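# Stand the cat litter pouch upright with its clip

## Task

Set the cat litter pouch upright near the centre of the table, one of its wide faces turned toward the arms, away from both the pan and the scoop. The clip must finish attached to the pouch and holding it tightly. The pan must not be left tipped over. Call finished_scene yourself when this is achieved.

## Robot and tools

ROBOT. Two arms, left_arm and right_arm, each ending in a parallel two-finger gripper. Calibrated root positions in the scene frame: left_arm (-0.024, +0.244, 0) with identity rotation; right_arm (+0.041, -0.340, 0), quat_wxyz (+1.000, 0, 0, +0.012). A gripper's fingers extend along its own +z axis and separate along its y axis. end_effector_position is the spot between the finger pads, roughly 1 cm short of the tips.

FRAME. Every pose you send or read is in the scene frame: origin at table-top height halfway between the two nominal bases, +x pointing out across the table, +z up, and left_arm on the +y side. Arm names do not match left or right in the images. Reported hand poses may be wrong by a few centimetres, more when the arm is stretched far.

execute_actions(actions, cameras). actions is a list of actions; each action is a list of up to 15 rows; each row is one control step of 1/30 s. If fewer than 15 rows are given, the last row is repeated to fill the action. Every row holds 16 numbers, always covering both arms: left_arm x, y, z (metres), qw, qx, qy, qz (unit quaternion, w first), opening; then the same eight for right_arm. Positions and quaternions are absolute target poses in the scene frame, not offsets. opening runs from -1 (shut) to +1 (fully open, 0.094 m). A target lying over 0.6 m from that gripper's current position along any of its axes gets the action rejected for both arms; if the first action fails this, the whole call is rejected. An empty actions list just returns the state and images. To keep an arm still, resend, every call, the exact pose and opening from the last result before it stopped; to hold an orientation, repeat one fixed target quaternion rather than copying the drifting measured one. cameras: list of names (cam_high, cam_low); omitted, null or ["all"] gives all, [] gives none; an unknown name invalidates the call.

move(target, speed, blend, opening_speed, blocking, cameras). target is one 16-number row laid out as above, or a list of up to 15 such rows used as waypoints; all are absolute scene-frame poses, with no 0.6 m limit. Each gripper travels in a straight line from its current Hand target, rotating the shorter way. speed: metres per second, 0.002 to 2.9, default 0.25 (rotation capped at twice that in rad/s); a single value or one per waypoint. blend: metres by which corners at intermediate waypoints are rounded, one value or one per waypoint; 0 (default) stops at each. opening_speed: rate of change of the opening command per second on the -1..+1 scale, at least 0.2; use a low value to close gently. blocking=false returns after about 0.5 s while motion continues; a new move then takes over from the current point. Paths are capped at 10 s and do not avoid obstacles or the other arm. Faster moves lag and stray more and strike harder; targets set beyond a contact press harder. Keep paths away from an arm's own base to avoid flipping its shoulder posture. The result adds a move: line: done (at rest within 10 mm and 2 degrees), off_target, moving, held or fault, plus limits such as paced (pose clipped) or held (steps withheld). Done or off_target says nothing about contact.

wait(seconds): 0 to 10 s; arms hold their last command and a running move continues. stop(): brakes the running move; needs room when fast. zoom_image(camera, region): camera is cam_high or cam_low; region is [x0, y0, x1, y1] in pixels from the top-left, at most 504 by 504, on that camera's most recent image (both are 896x504). read_manual(section): licence texts only. finished_scene(scene): integer number of the current scene; ends it permanently, so call it only once the pouch stands stably without help.

RESULTS. Each arm reports end_effector_position, end_effector_quat_wxyz, Hand target (where it is being driven next, possibly short of your command, so send the remainder later), Tool commands, grip_measured (opening on the -1..+1 scale), Joint positions (the last value is the finger gap in metres), Joint velocities ("within noise" means at rest) and joint torques (same order, including gravity; joints 1 to 3 wrap around at ±28 N m). MOTOR HOT appears at 75 °C; at 90 °C an OVER-TEMPERATURE FAULT folds that arm away for good, and at 100 °C it collapses. Holding loads, reaching far or pushing at unreachable poses heats motors, even while you think. Time used shows elapsed time.

CONTROL NOTES. Per step the commanded orientation is limited to 40 degrees from the measured one, and position wins over orientation when both cannot be met. Friction and weight may leave the hand a centimetre or so off target without any contact. Very small moves may not start.

GRIPPING. Empty, grip_measured can read up to 2.7 mm wide. Once the command is about 0.05 below the first-touch reading (more for small, round or soft items) the fingers squeeze at full force, roughly 50 to 64 N per pad. Soft items like a pouch squash further the lower you command, so close slowly. To release, command well above grip_measured. Never close on the other arm's fingers.

AVOID. Dropping items, releasing something still moving, fast impacts, hard shoves, arm-to-arm collisions (the clearance check does not guard gripper against gripper), anything leaving the table, and tipping the pan. Loose objects may occasionally be nudged by outside disturbances.

Each tool is called after "Emit:" in YAML: its name, and indented under it one key for each argument.

## Session

Emit:
execute_actions:
  actions: []

Scene clock: 0.00 s.
left_arm: end_effector_position=(+0.3860, +0.2951, +0.1255) grip_measured=+1.000 end_effector_quat_wxyz=(+0.466, -0.356, +0.808, -0.062) | right_arm: end_effector_position=(+0.1356, -0.1588, +0.1164) grip_measured=+1.000 end_effector_quat_wxyz=(+0.373, -0.231, +0.889, +0.133)
Joint positions: left_arm=[0.032 1.442 0.727 0.108 -0.208 -0.69 0.094] | right_arm=[1.654 0.743 0.521 -0.887 0.697 1 0.094]
Joint velocities: within noise
Joint torques (N m): no reading
Motor temperatures (°C): left_arm=[30 33 35 31 29 30 28] | right_arm=[27 36 33 30 26 27 28]
Heat: left arm: 35 °C; right arm: 36 °C.
Hand target: left_arm +0.3871, +0.2959, +0.1305; +0.471, -0.356, +0.805, -0.061 | right_arm +0.1377, -0.1597, +0.1200; +0.380, -0.228, +0.887, +0.132
Tool commands: left_gripper/opening=+1.0 right_gripper/opening=+1.0

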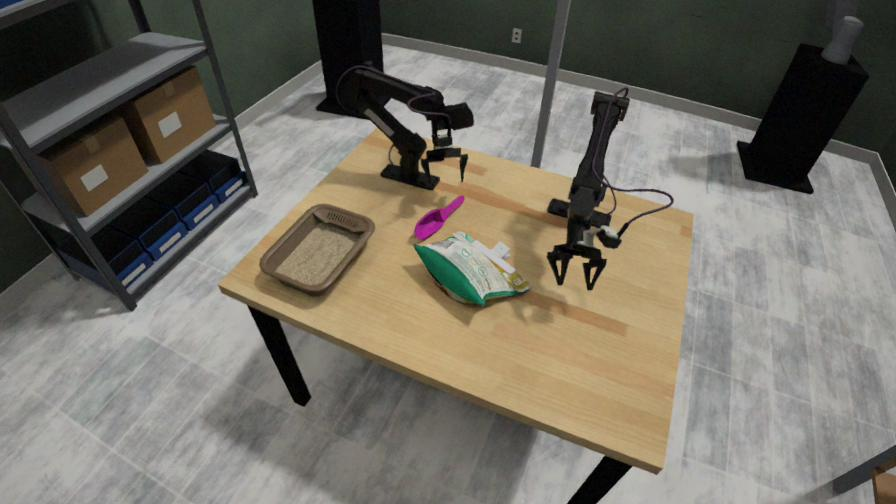

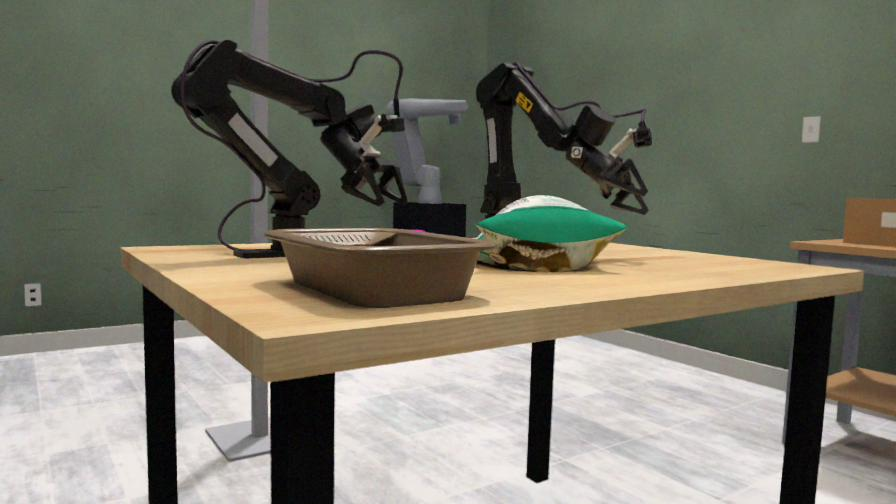

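Emit:
zoom_image:
  camera: "cam_high"
  region: [380, 180, 580, 320]

Emit:
zoom_image:
  camera: "cam_low"
  region: [440, 150, 680, 300]

Emit:
zoom_image:
  camera: "cam_high"
  region: [220, 120, 720, 480]

Scaled by 2.520.

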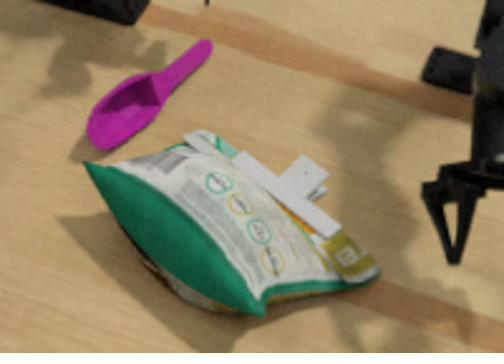

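Scaled by 2.100.

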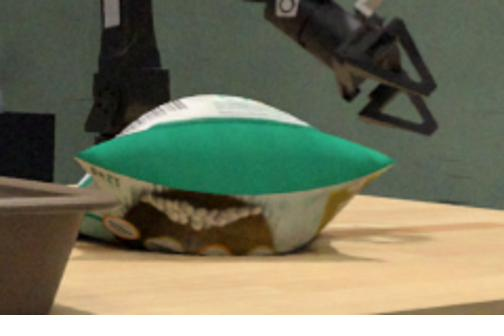

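Scaled by 1.008.

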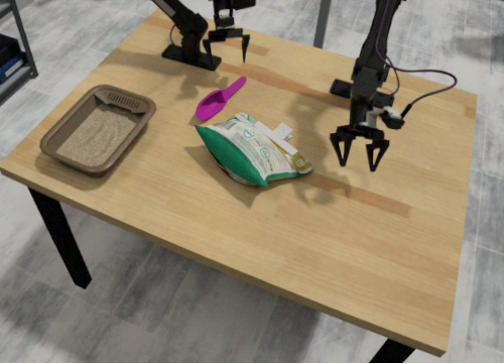

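Emit:
zoom_image:
  camera: "cam_high"
  region: [450, 225, 540, 305]

Emit:
zoom_image:
  camera: "cam_low"
  region: [460, 180, 640, 280]

Scaled by 5.600.

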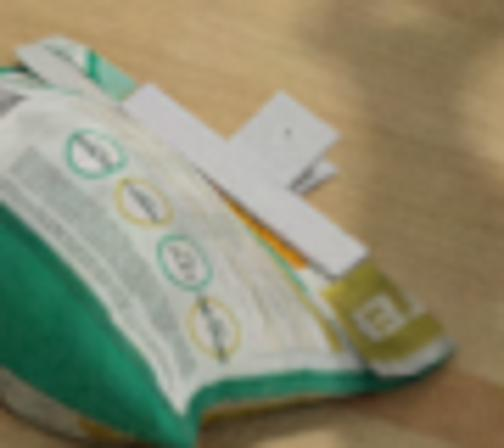

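Scaled by 2.800.

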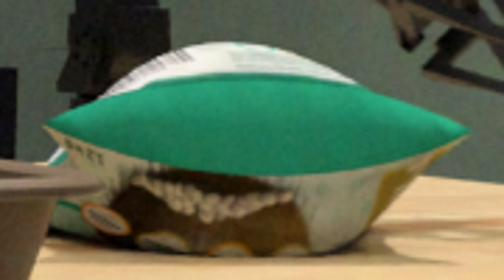

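Emit:
move:
  target:
    - [0.42,0.36,0.15,0,0,1,0,-1,0.1377,-0.1597,0.15,0.38,-0.228,0.887,0.132,-1]

Emit:
move:
  target:
    - [0.42,0.36,0.05,0,0,1,0,-1,0.30,-0.30,0.15,0,0,1,0,-1]

Emit:
move:
  target:
    - [0.60,0.30,0.05,0,0,1,0,-1,0.30,-0.30,0.05,0,0,1,0,-1]

Emit:
move:
  target:
    - [0.25,0.38,0.05,0,0,1,0,-1,0.52,-0.20,0.05,0,0,1,0,-1]

Scene clock: 5.77 s.
left_arm: end_effector_position=(+0.4182, +0.3571, +0.1523) grip_measured=-0.994 end_effector_quat_wxyz=(+0.046, -0.001, +0.999, +0.009) | right_arm: end_effector_position=(+0.1358, -0.1601, +0.1395) grip_measured=-0.991 end_effector_quat_wxyz=(+0.373, -0.232, +0.889, +0.129)
Joint positions: left_arm=[0.25 2.297 2.395 -1.575 0.006 0.247 0] | right_arm=[1.654 0.751 0.617 -0.983 0.697 1 0]
Joint velocities: within noise
Joint torques (N m): left_arm=[0.08 -9.91 8.38 0.5 -0.05 0.05] | right_arm=[-0.31 0.14 9.14 0.72 0.48 -0.04]
Motor temperatures (°C): left_arm=[30 34 37 32 29 30 28] | right_arm=[27 36 34 30 26 27 28]
Heat: left arm: 37 °C; right arm: 36 °C.
Hand target: left_arm +0.4196, +0.3599, +0.1497; +0.043, +0.000, +0.999, +0.011 | right_arm +0.1378, -0.1596, +0.1498; +0.380, -0.228, +0.887, +0.132
Off the commanded pose: left_arm 0.004 m, 5 deg | right_arm 0.011 m, 1 deg.
joint sent to its limit (left arm) — joint 4 (wrist pitch), lower limit. The joint targets are off in orientation, not in position.
move: off_target (left_arm, right_arm)

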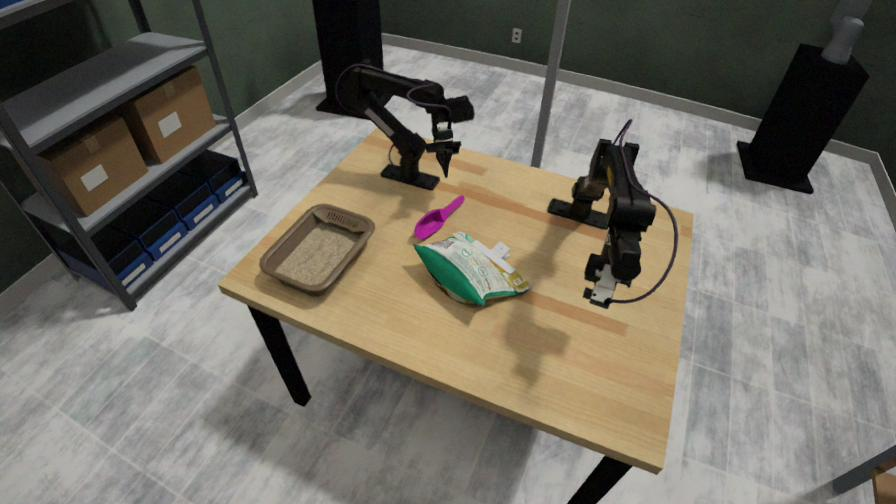

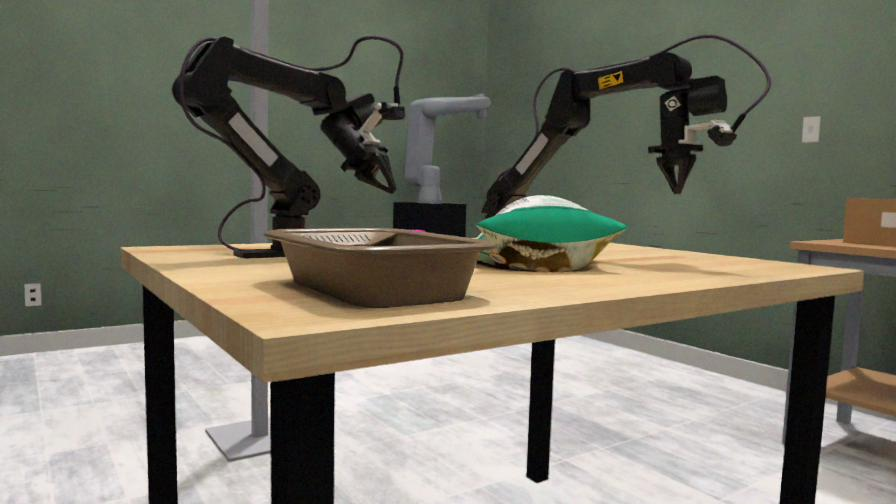

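Scene clock: 8.50 s.
left_arm: end_effector_position=(+0.4201, +0.3577, +0.0616) grip_measured=-0.994 end_effector_quat_wxyz=(+0.008, -0.001, +1.000, -0.001) | right_arm: end_effector_position=(+0.2943, -0.2983, +0.1440) grip_measured=-0.991 end_effector_quat_wxyz=(-0.008, +0.001, +1.000, +0.002)
Joint positions: left_arm=[0.25 2.336 2.099 -1.32 0.005 0.248 0] | right_arm=[0.129 1.528 1.328 -1.386 -0.007 0.154 0]
Joint velocities: within noise
Joint torques (N m): left_arm=[0.18 -10.37 5.53 0.58 -0.09 0.04] | right_arm=[-0.47 -5.04 8.47 0.05 0.03 -0.07]
Motor temperatures (°C): left_arm=[30 35 37 31 29 30 28] | right_arm=[27 36 35 30 26 27 28]
Heat: left arm: 37 °C; right arm: 36 °C.
Hand target: left_arm +0.4198, +0.3599, +0.0501; +0.000, +0.000, +1.000, +0.000 | right_arm +0.2999, -0.3000, +0.1500; +0.000, +0.000, +1.000, +0.000
Off the commanded pose: left_arm 0.012 m, 1 deg | right_arm 0.008 m, 1 deg.
move: off_target (left_arm)

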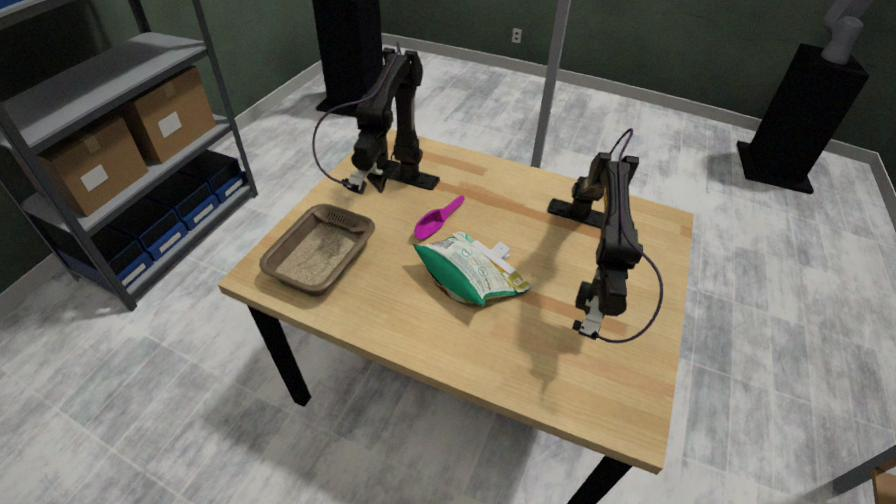

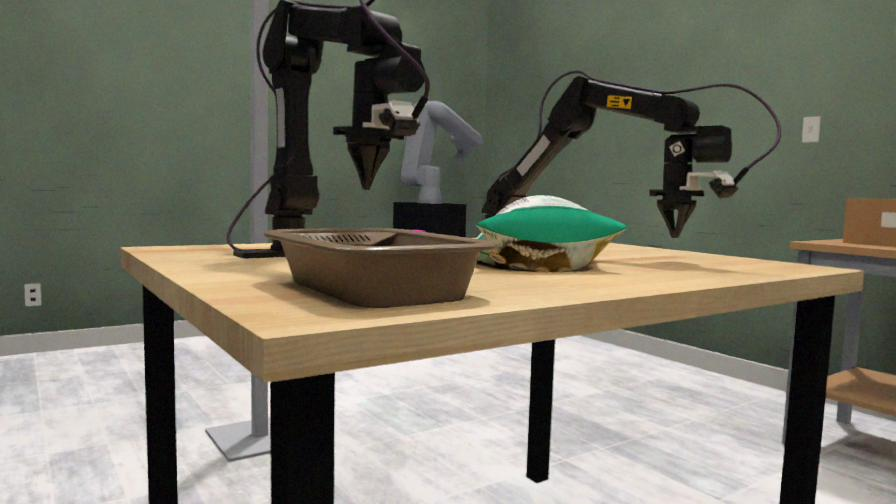

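Scene clock: 10.17 s.
left_arm: end_effector_position=(+0.5937, +0.2977, +0.0552) grip_measured=-0.994 end_effector_quat_wxyz=(+0.225, +0.005, +0.974, +0.020) | right_arm: end_effector_position=(+0.3006, -0.2973, +0.0557) grip_measured=-0.991 end_effector_quat_wxyz=(+0.002, +0.000, +1.000, +0.004)
Joint positions: left_arm=[0.085 2.797 2.841 -1.158 0.001 0.095 0] | right_arm=[0.129 1.58 1.023 -1.009 -0.007 0.154 0]
Joint velocities: within noise
Joint torques (N m): left_arm=[0.32 -12.6 8.99 1.41 -0.03 -0.02] | right_arm=[-0.38 -5.34 4.42 0.3 0.03 -0.07]
Motor temperatures (°C): left_arm=[30 36 37 31 29 30 28] | right_arm=[27 36 35 30 26 27 28]
Heat: left arm: 37 °C; right arm: 36 °C.
Hand target: left_arm +0.5989, +0.2999, +0.0497; +0.232, +0.000, +0.973, +0.021 | right_arm +0.2999, -0.3000, +0.0502; +0.000, +0.000, +1.000, +0.000
Off the commanded pose: left_arm 0.008 m, 26 deg | right_arm 0.006 m, 1 deg.
elbow stopped short (left arm): the move would have taken joint 3 (elbow) straighter than the controller allows.
move: off_target (left_arm)

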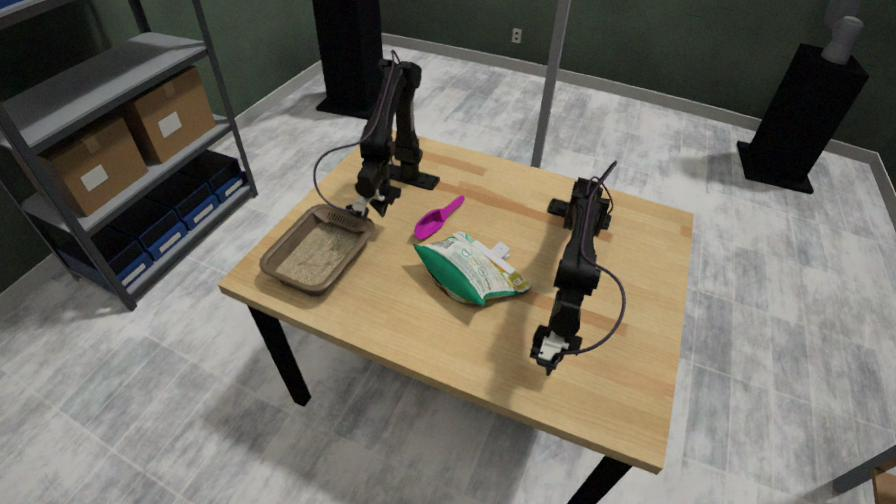

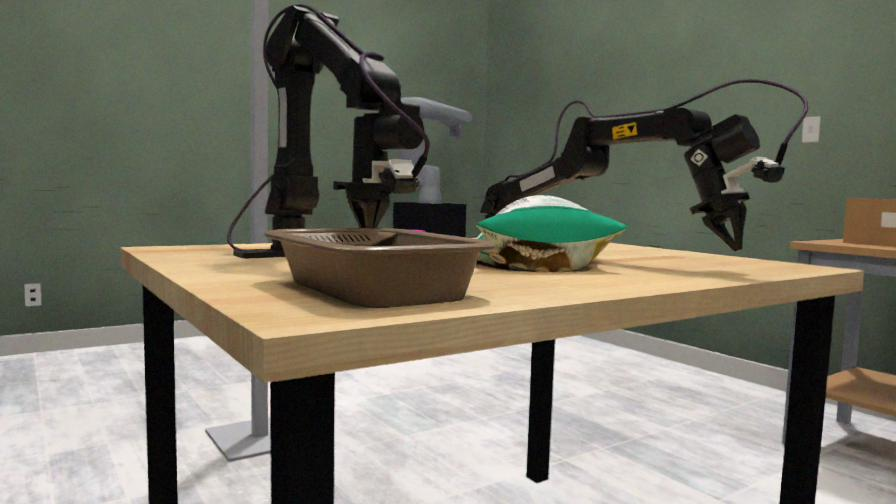

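Scene clock: 12.77 s.
left_arm: end_effector_position=(+0.2534, +0.3822, +0.0446) grip_measured=-0.994 end_effector_quat_wxyz=(-0.003, -0.004, +1.000, -0.002) | right_arm: end_effector_position=(+0.5185, -0.2021, +0.0565) grip_measured=-0.991 end_effector_quat_wxyz=(+0.004, +0.000, +1.000, +0.006)
Joint positions: left_arm=[0.459 1.777 1.198 -0.999 0.001 0.452 0] | right_arm=[0.251 2.616 2.59 -1.535 -0.009 0.275 0]
Joint velocities: within noise
Joint torques (N m): left_arm=[-0.28 -9.5 5.04 0.29 -0.04 0.06] | right_arm=[0.55 -11.79 7.98 0.06 0.05 0.04]
Motor temperatures (°C): left_arm=[30 38 37 31 29 30 28] | right_arm=[27 37 35 30 26 27 28]
Heat: left arm: 38 °C; right arm: 37 °C.
Hand target: left_arm +0.2500, +0.3801, +0.0498; +0.000, +0.000, +1.000, +0.000 | right_arm +0.5198, -0.2000, +0.0500; +0.001, +0.000, +1.000, +0.000
Off the commanded pose: left_arm 0.007 m, 1 deg | right_arm 0.007 m, 1 deg.
move: done

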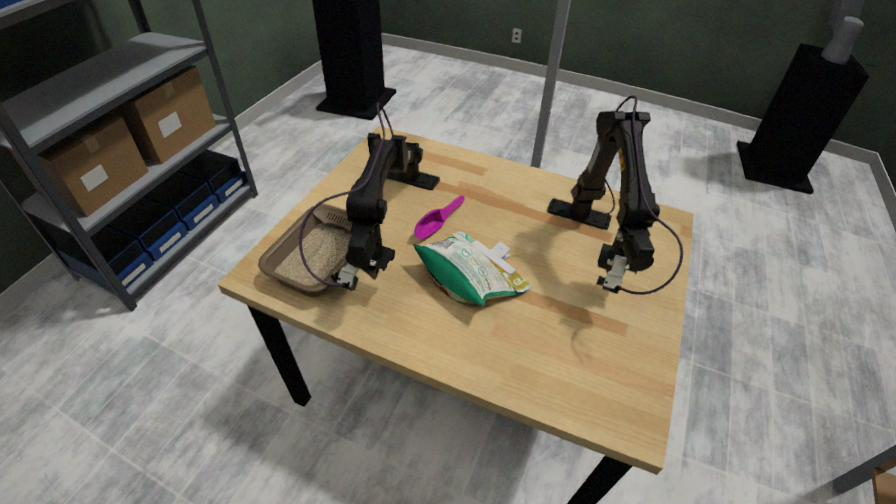

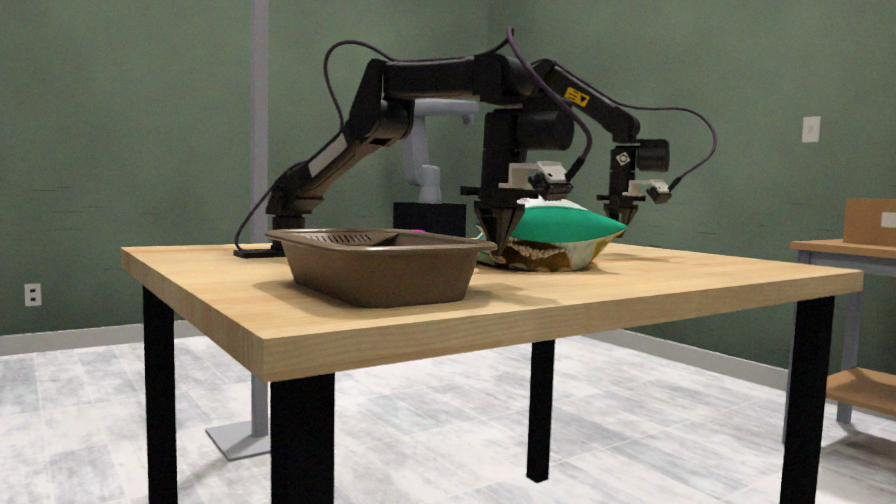

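Emit:
move:
  target:
    - [0.27,0.23,0.14,0.2393,-0.5133,0.7469,-0.3483,0,0.25,-0.30,0.14,0,0,1,0,-1]

Emit:
zoom_image:
  camera: "cam_low"
  region: [440, 180, 640, 290]

Emit:
zoom_image:
  camera: "cam_high"
  region: [410, 190, 610, 310]

Scene clock: 19.70 s.
left_arm: end_effector_position=(+0.2711, +0.2305, +0.1404) grip_measured=-0.001 end_effector_quat_wxyz=(+0.233, -0.516, +0.747, -0.349) | right_arm: end_effector_position=(+0.2560, -0.2953, +0.1422) grip_measured=-0.991 end_effector_quat_wxyz=(+0.005, -0.001, +1.000, +0.006)
Joint positions: left_arm=[0.207 0.983 0.615 -0.428 0.434 -1.183 0.047] | right_arm=[0.167 1.36 1.175 -1.373 -0.009 0.189 0]
Joint velocities: within noise
Joint torques (N m): left_arm=[-0.54 -2.69 6.3 1.72 0.12 0.02] | right_arm=[-0.83 -5.04 4.22 0.09 0.07 -0.08]
Motor temperatures (°C): left_arm=[30 38 37 32 29 30 28] | right_arm=[27 40 35 30 26 27 28]
Heat: left arm: 38 °C; right arm: 40 °C.
Hand target: left_arm +0.2700, +0.2300, +0.1401; +0.239, -0.513, +0.747, -0.349 | right_arm +0.2500, -0.2999, +0.1400; +0.000, +0.000, +1.000, +0.000
Off the commanded pose: left_arm 0.001 m, 1 deg | right_arm 0.008 m, 1 deg.
move: done

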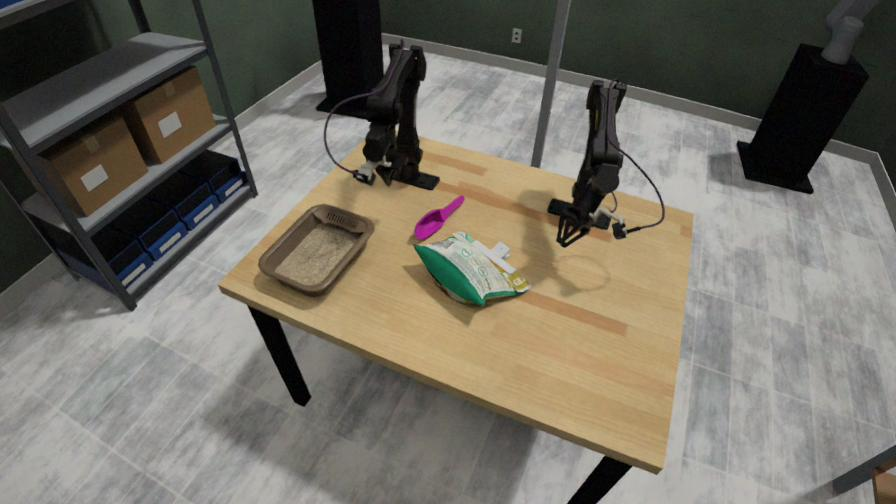

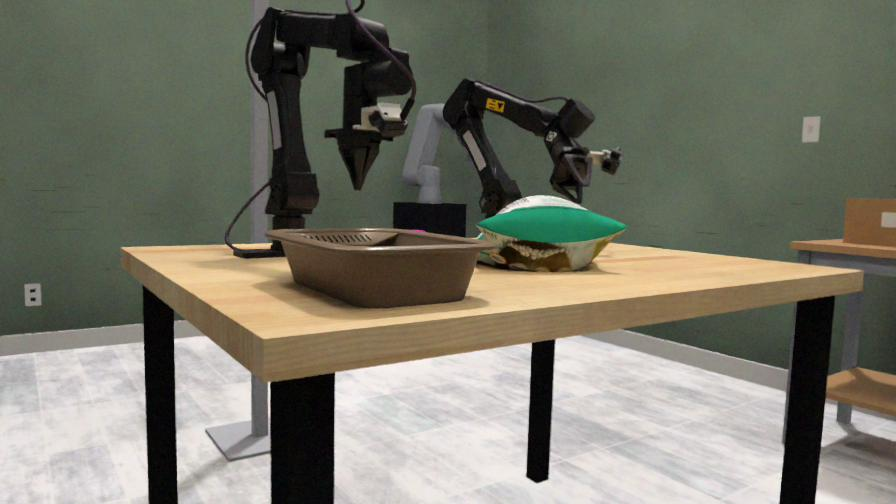

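Scaled by 2.520.

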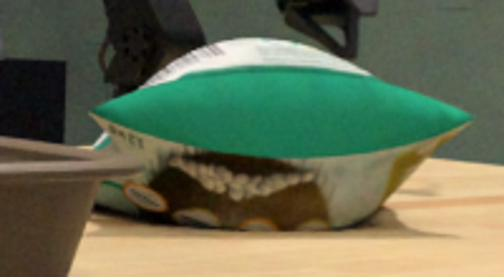

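Scaled by 2.520.

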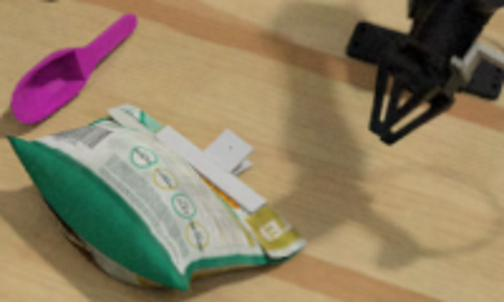

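Emit:
move:
  target:
    - [0.315,0.17,0.08,0.2393,-0.5133,0.7469,-0.3483,-0.2,0.25,-0.30,0.14,0,0,1,0,-1]

Emit:
zoom_image:
  camera: "cam_low"
  region: [540, 130, 660, 270]

Emit:
zoom_image:
  camera: "cam_high"
  region: [450, 200, 570, 300]

Scene clock: 21.40 s.
left_arm: end_effector_position=(+0.3175, +0.1698, +0.0867) grip_measured=-0.198 end_effector_quat_wxyz=(+0.241, -0.512, +0.745, -0.355) | right_arm: end_effector_position=(+0.2559, -0.2954, +0.1422) grip_measured=-0.991 end_effector_quat_wxyz=(+0.005, -0.001, +1.000, +0.006)
Joint positions: left_arm=[-0.117 1.271 0.508 0.063 0.198 -1.413 0.038] | right_arm=[0.167 1.36 1.175 -1.373 -0.009 0.189 0]
Joint velocities: within noise
Joint torques (N m): left_arm=[-0.29 -2.69 5.65 1.82 -0.08 0.02] | right_arm=[-1.14 -5.11 4.38 0.14 0.07 -0.07]
Motor temperatures (°C): left_arm=[30 37 37 32 29 30 28] | right_arm=[27 40 35 30 26 27 28]
Heat: left arm: 37 °C; right arm: 40 °C.
Hand target: left_arm +0.3150, +0.1700, +0.0802; +0.239, -0.513, +0.747, -0.348 | right_arm +0.2501, -0.2998, +0.1400; +0.000, +0.000, +1.000, +0.000
Off the commanded pose: left_arm 0.007 m, 1 deg | right_arm 0.008 m, 1 deg.
move: done

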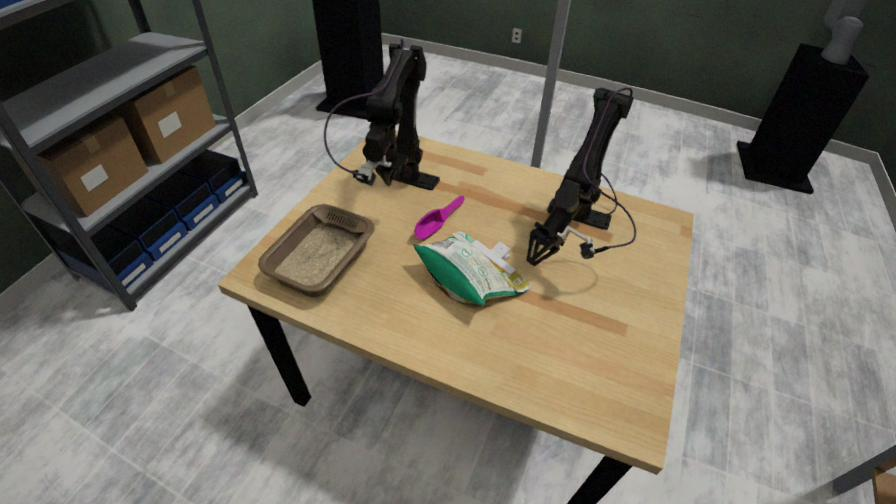

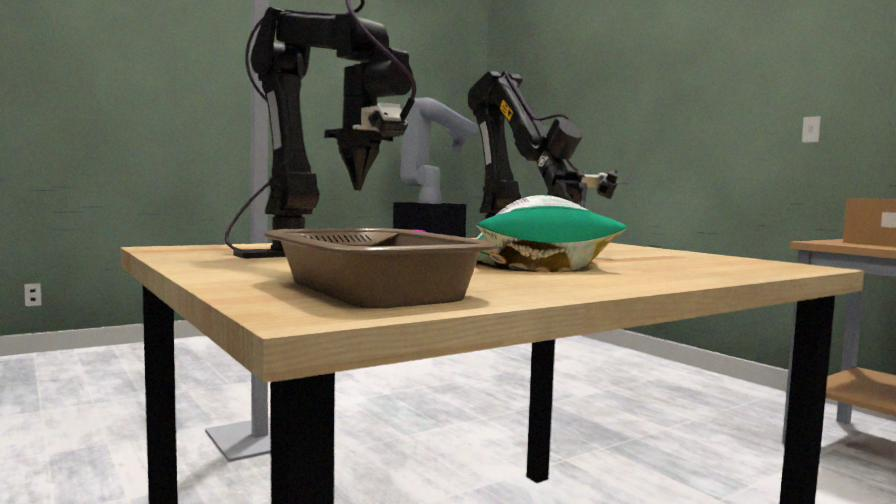

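Scaled by 3.600.

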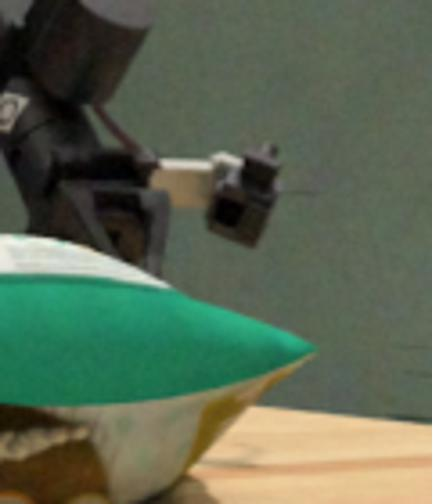

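Scaled by 4.200.

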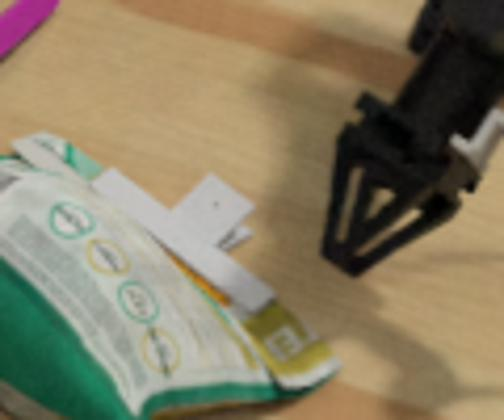

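Emit:
move:
  target:
    - [0.298,0.157,0.072,0.2393,-0.5133,0.7469,-0.3483,-0.2,0.25,-0.30,0.14,0,0,1,0,-1]
    - [0.326,0.146,0.044,0.2393,-0.5133,0.7469,-0.3483,-0.2,0.25,-0.30,0.14,0,0,1,0,-1]
  speed: 0.08

Emit:
zoom_image:
  camera: "cam_high"
  region: [450, 200, 570, 300]

Scene clock: 23.27 s.
left_arm: end_effector_position=(+0.3188, +0.1476, +0.0396) grip_measured=-0.198 end_effector_quat_wxyz=(+0.231, -0.516, +0.749, -0.346) | right_arm: end_effector_position=(+0.2558, -0.2954, +0.1422) grip_measured=-0.991 end_effector_quat_wxyz=(+0.005, -0.001, +1.000, +0.006)
Joint positions: left_arm=[-0.216 1.463 0.436 0.307 0.123 -1.479 0.038] | right_arm=[0.167 1.36 1.175 -1.374 -0.009 0.189 0]
Joint velocities: within noise
Joint torques (N m): left_arm=[-0.43 -3.33 7.66 1.81 -0.12 0.03] | right_arm=[-0.96 -5.23 4.55 0.09 0.06 -0.13]
Motor temperatures (°C): left_arm=[30 37 37 32 29 30 28] | right_arm=[27 39 35 30 26 27 28]
Heat: left arm: 37 °C; right arm: 39 °C.
Hand target: left_arm +0.3257, +0.1461, +0.0442; +0.239, -0.513, +0.747, -0.348 | right_arm +0.2500, -0.2999, +0.1400; +0.000, +0.000, +1.000, +0.000
Off the commanded pose: left_arm 0.009 m, 1 deg | right_arm 0.008 m, 1 deg.
move: done

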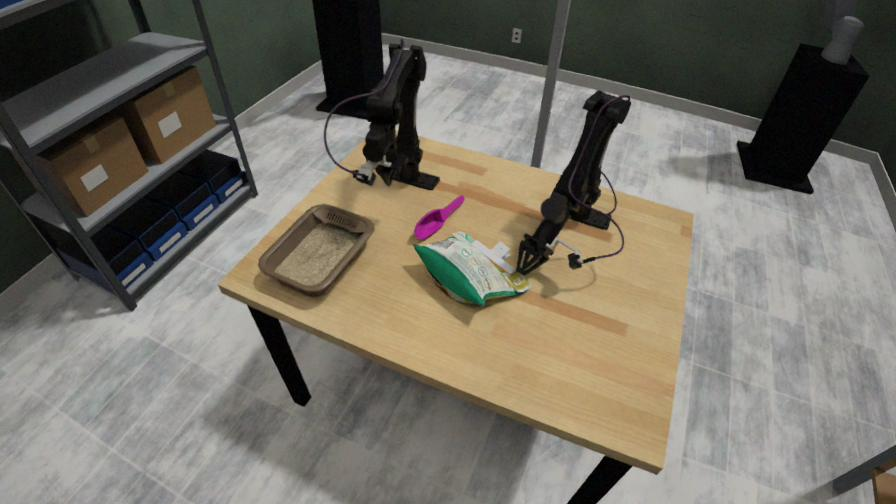

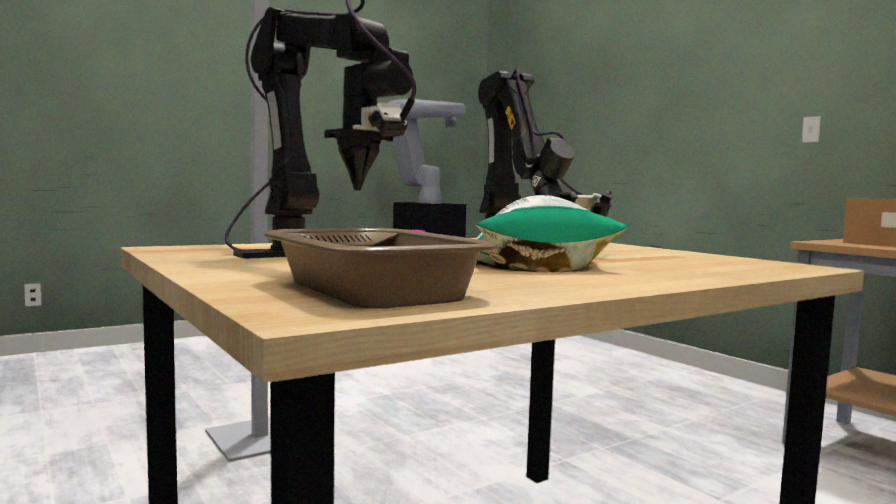

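Scaled by 4.200.

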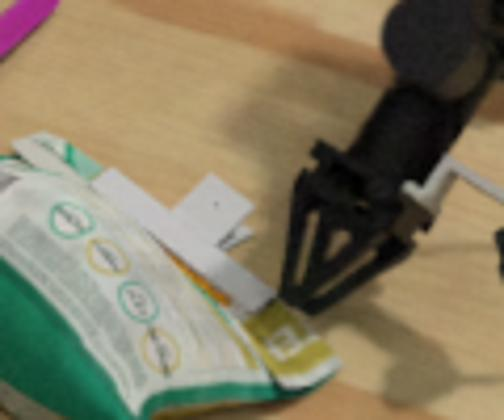

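Emit:
zoom_image:
  camera: "cam_high"
  region: [495, 240, 555, 300]

Scaled by 8.400.

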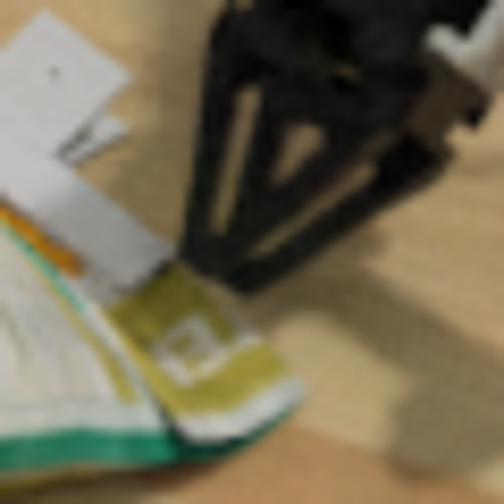

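Emit:
move:
  target:
    - [0.318,0.170,0.044,0.2393,-0.5133,0.7469,-0.3483,-0.2,0.25,-0.30,0.14,0,0,1,0,-1]
    - [0.318,0.170,0.033,0.2393,-0.5133,0.7469,-0.3483,-0.2,0.25,-0.30,0.14,0,0,1,0,-1]
  speed: 0.08

Emit:
zoom_image:
  camera: "cam_high"
  region: [495, 240, 555, 300]

Scene clock: 24.80 s.
left_arm: end_effector_position=(+0.3209, +0.1691, +0.0381) grip_measured=-0.199 end_effector_quat_wxyz=(+0.241, -0.516, +0.743, -0.352) | right_arm: end_effector_position=(+0.2557, -0.2954, +0.1422) grip_measured=-0.991 end_effector_quat_wxyz=(+0.005, -0.001, +1.000, +0.006)
Joint positions: left_arm=[-0.125 1.464 0.405 0.357 0.183 -1.423 0.038] | right_arm=[0.167 1.36 1.175 -1.374 -0.009 0.189 0]
Joint velocities: within noise
Joint torques (N m): left_arm=[0.2 -3.33 4.97 1.87 0.11 0.14] | right_arm=[-0.84 -5.05 4.29 0.08 0.06 -0.05]
Motor temperatures (°C): left_arm=[30 36 37 32 29 30 28] | right_arm=[27 39 35 30 26 27 28]
Heat: left arm: 37 °C; right arm: 39 °C.
Hand target: left_arm +0.3179, +0.1701, +0.0330; +0.239, -0.513, +0.747, -0.348 | right_arm +0.2500, -0.2999, +0.1400; +0.000, +0.000, +1.000, +0.000
Off the commanded pose: left_arm 0.006 m, 1 deg | right_arm 0.008 m, 1 deg.
move: done

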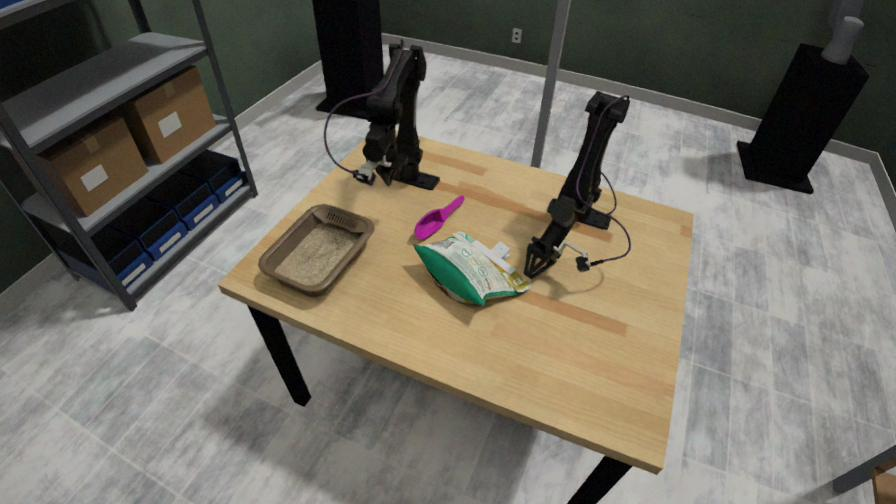

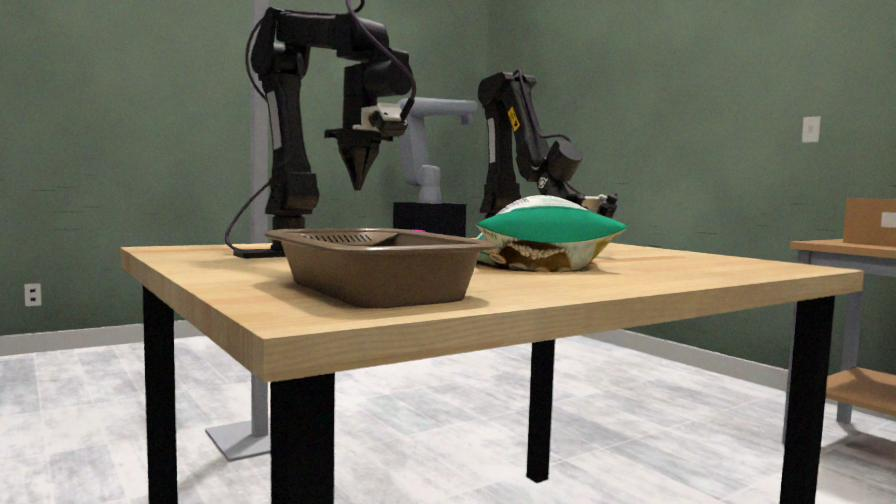

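Scaled by 8.400.

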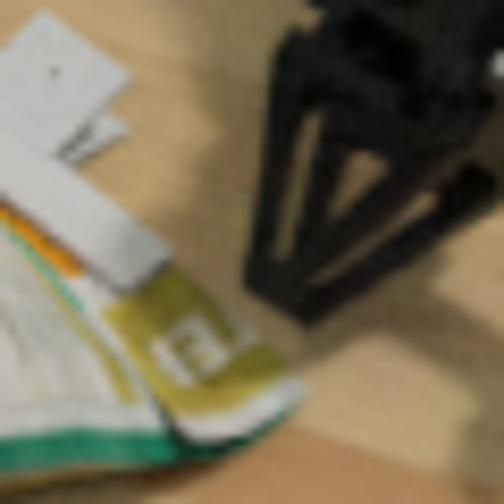

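Emit:
move:
  target:
    - [0.316,0.170,0.027,0.2393,-0.5133,0.7469,-0.3483,-0.2,0.25,-0.30,0.14,0,0,1,0,-1]
    - [0.348,0.157,0.027,0.2393,-0.5133,0.7469,-0.3483,-0.2,0.25,-0.30,0.14,0,0,1,0,-1]
  speed: 0.06

Emit:
zoom_image:
  camera: "cam_high"
  region: [495, 240, 555, 300]

Scene clock: 26.03 s.
left_arm: end_effector_position=(+0.3398, +0.1583, +0.0232) grip_measured=-0.199 end_effector_quat_wxyz=(+0.230, -0.516, +0.749, -0.347) | right_arm: end_effector_position=(+0.2557, -0.2954, +0.1422) grip_measured=-0.991 end_effector_quat_wxyz=(+0.005, -0.001, +1.000, +0.006)
Joint positions: left_arm=[-0.153 1.609 0.478 0.406 0.172 -1.437 0.038] | right_arm=[0.167 1.36 1.175 -1.374 -0.009 0.189 0]
Joint velocities: within noise
Joint torques (N m): left_arm=[-0.57 -4.05 7.32 1.82 -0.12 0.06] | right_arm=[-0.73 -4.97 4.37 0.07 0.04 -0.1]
Motor temperatures (°C): left_arm=[30 36 37 33 29 30 28] | right_arm=[27 39 35 30 26 27 28]
Heat: left arm: 37 °C; right arm: 39 °C.
Hand target: left_arm +0.3477, +0.1570, +0.0271; +0.239, -0.513, +0.747, -0.348 | right_arm +0.2500, -0.2999, +0.1400; +0.000, +0.000, +1.000, +0.000
Off the commanded pose: left_arm 0.009 m, 1 deg | right_arm 0.008 m, 1 deg.
move: done

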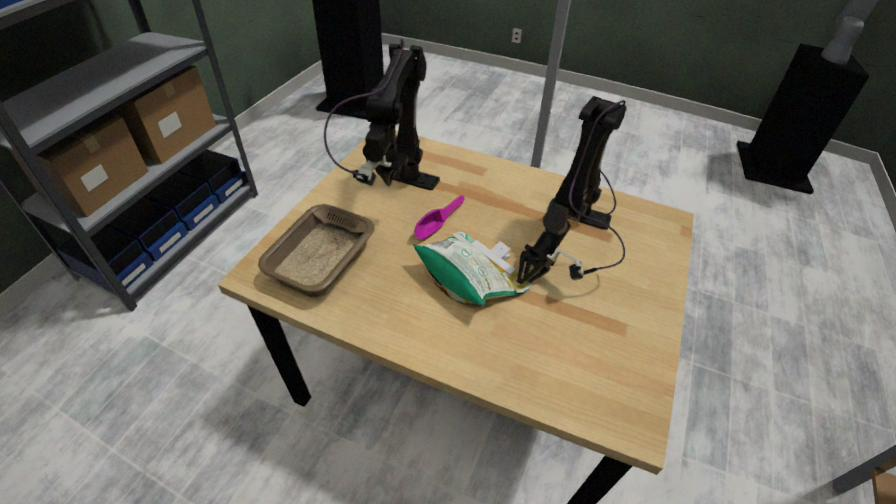

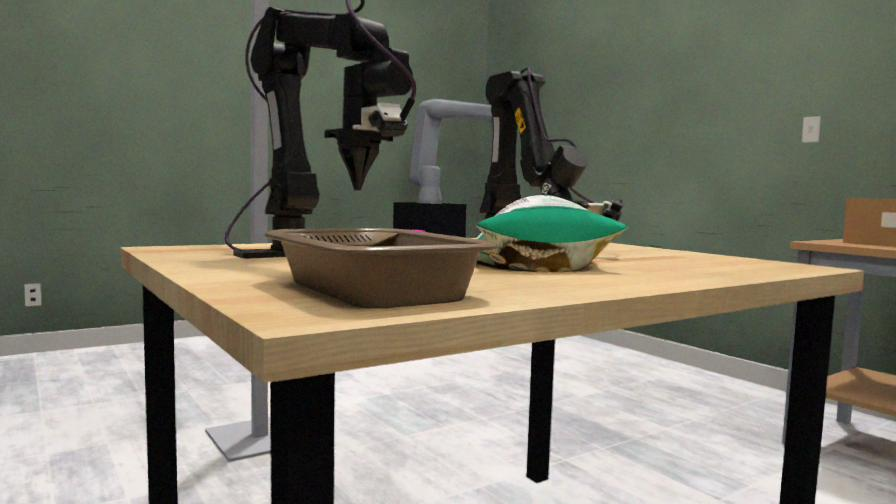

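Scaled by 8.400.

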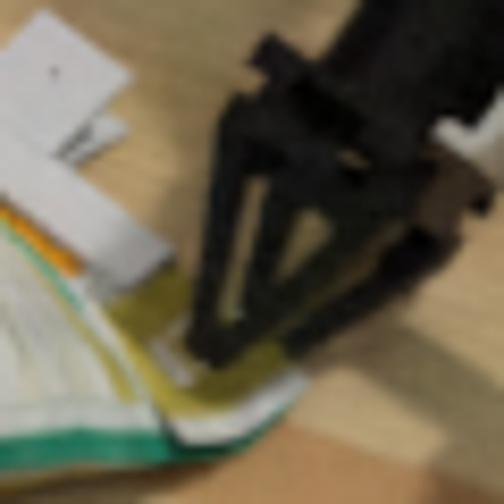

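Emit:
move:
  target: [0.346,0.158,0.033,0.2393,-0.5133,0.7469,-0.3483,-0.9,0.25,-0.30,0.14,0,0,1,0,-1]
  speed: 0.05
  opening_speed: 0.3

Emit:
zoom_image:
  camera: "cam_high"
  region: [410, 190, 610, 310]

Emit:
zoom_image:
  camera: "cam_low"
  region: [440, 180, 640, 290]

Scene clock: 28.73 s.
left_arm: end_effector_position=(+0.3348, +0.1599, +0.0174) grip_measured=-0.898 end_effector_quat_wxyz=(+0.221, -0.522, +0.752, -0.335) | right_arm: end_effector_position=(+0.2556, -0.2954, +0.1422) grip_measured=-0.991 end_effector_quat_wxyz=(+0.005, -0.001, +1.000, +0.006)
Joint positions: left_arm=[-0.153 1.609 0.478 0.374 0.168 -1.437 0.005] | right_arm=[0.167 1.36 1.175 -1.374 -0.009 0.189 0]
Joint velocities: within noise
Joint torques (N m): left_arm=[-0.2 -6.72 7.58 1.77 -0.05 0.02] | right_arm=[-0.79 -4.93 4.26 0.12 0.06 -0.11]
Motor temperatures (°C): left_arm=[30 36 37 33 29 30 28] | right_arm=[27 39 35 30 26 27 28]
Heat: left arm: 37 °C; right arm: 39 °C.
Hand target: left_arm +0.3456, +0.1580, +0.0331; +0.239, -0.513, +0.747, -0.348 | right_arm +0.2500, -0.2999, +0.1400; +0.000, +0.000, +1.000, +0.000
Off the commanded pose: left_arm 0.019 m, 3 deg | right_arm 0.008 m, 1 deg.
move: off_target (left_arm)

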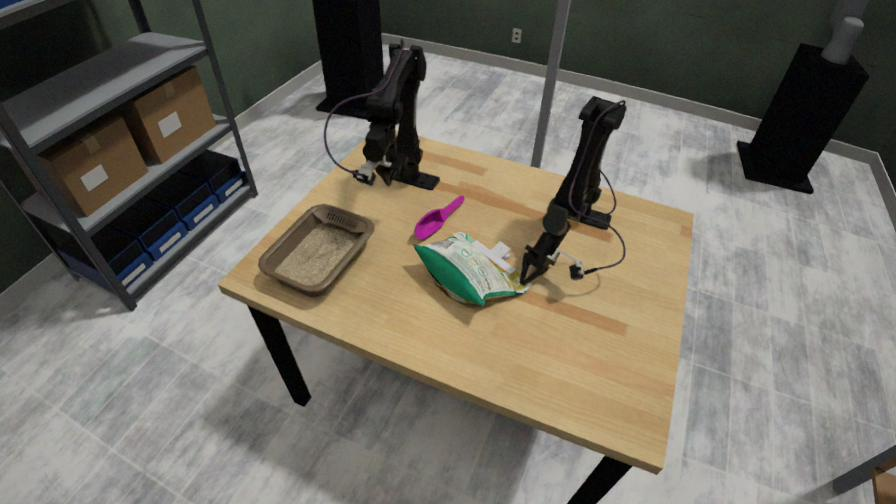

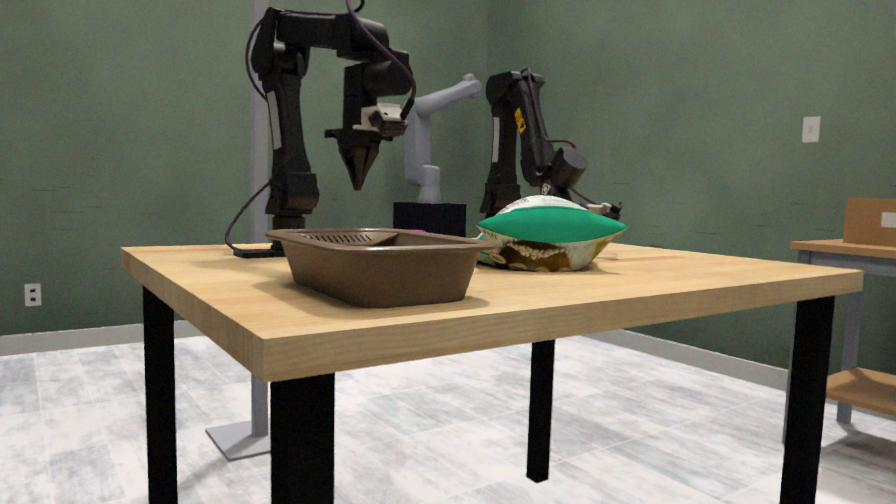

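Scaled by 2.520.

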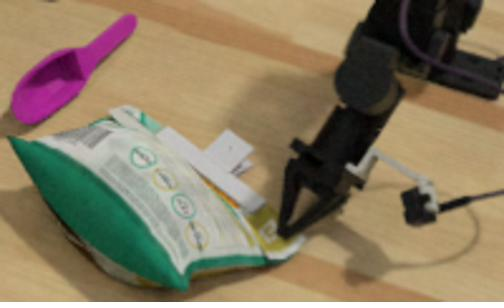

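Scaled by 2.520.

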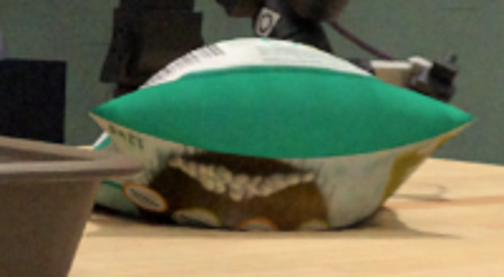

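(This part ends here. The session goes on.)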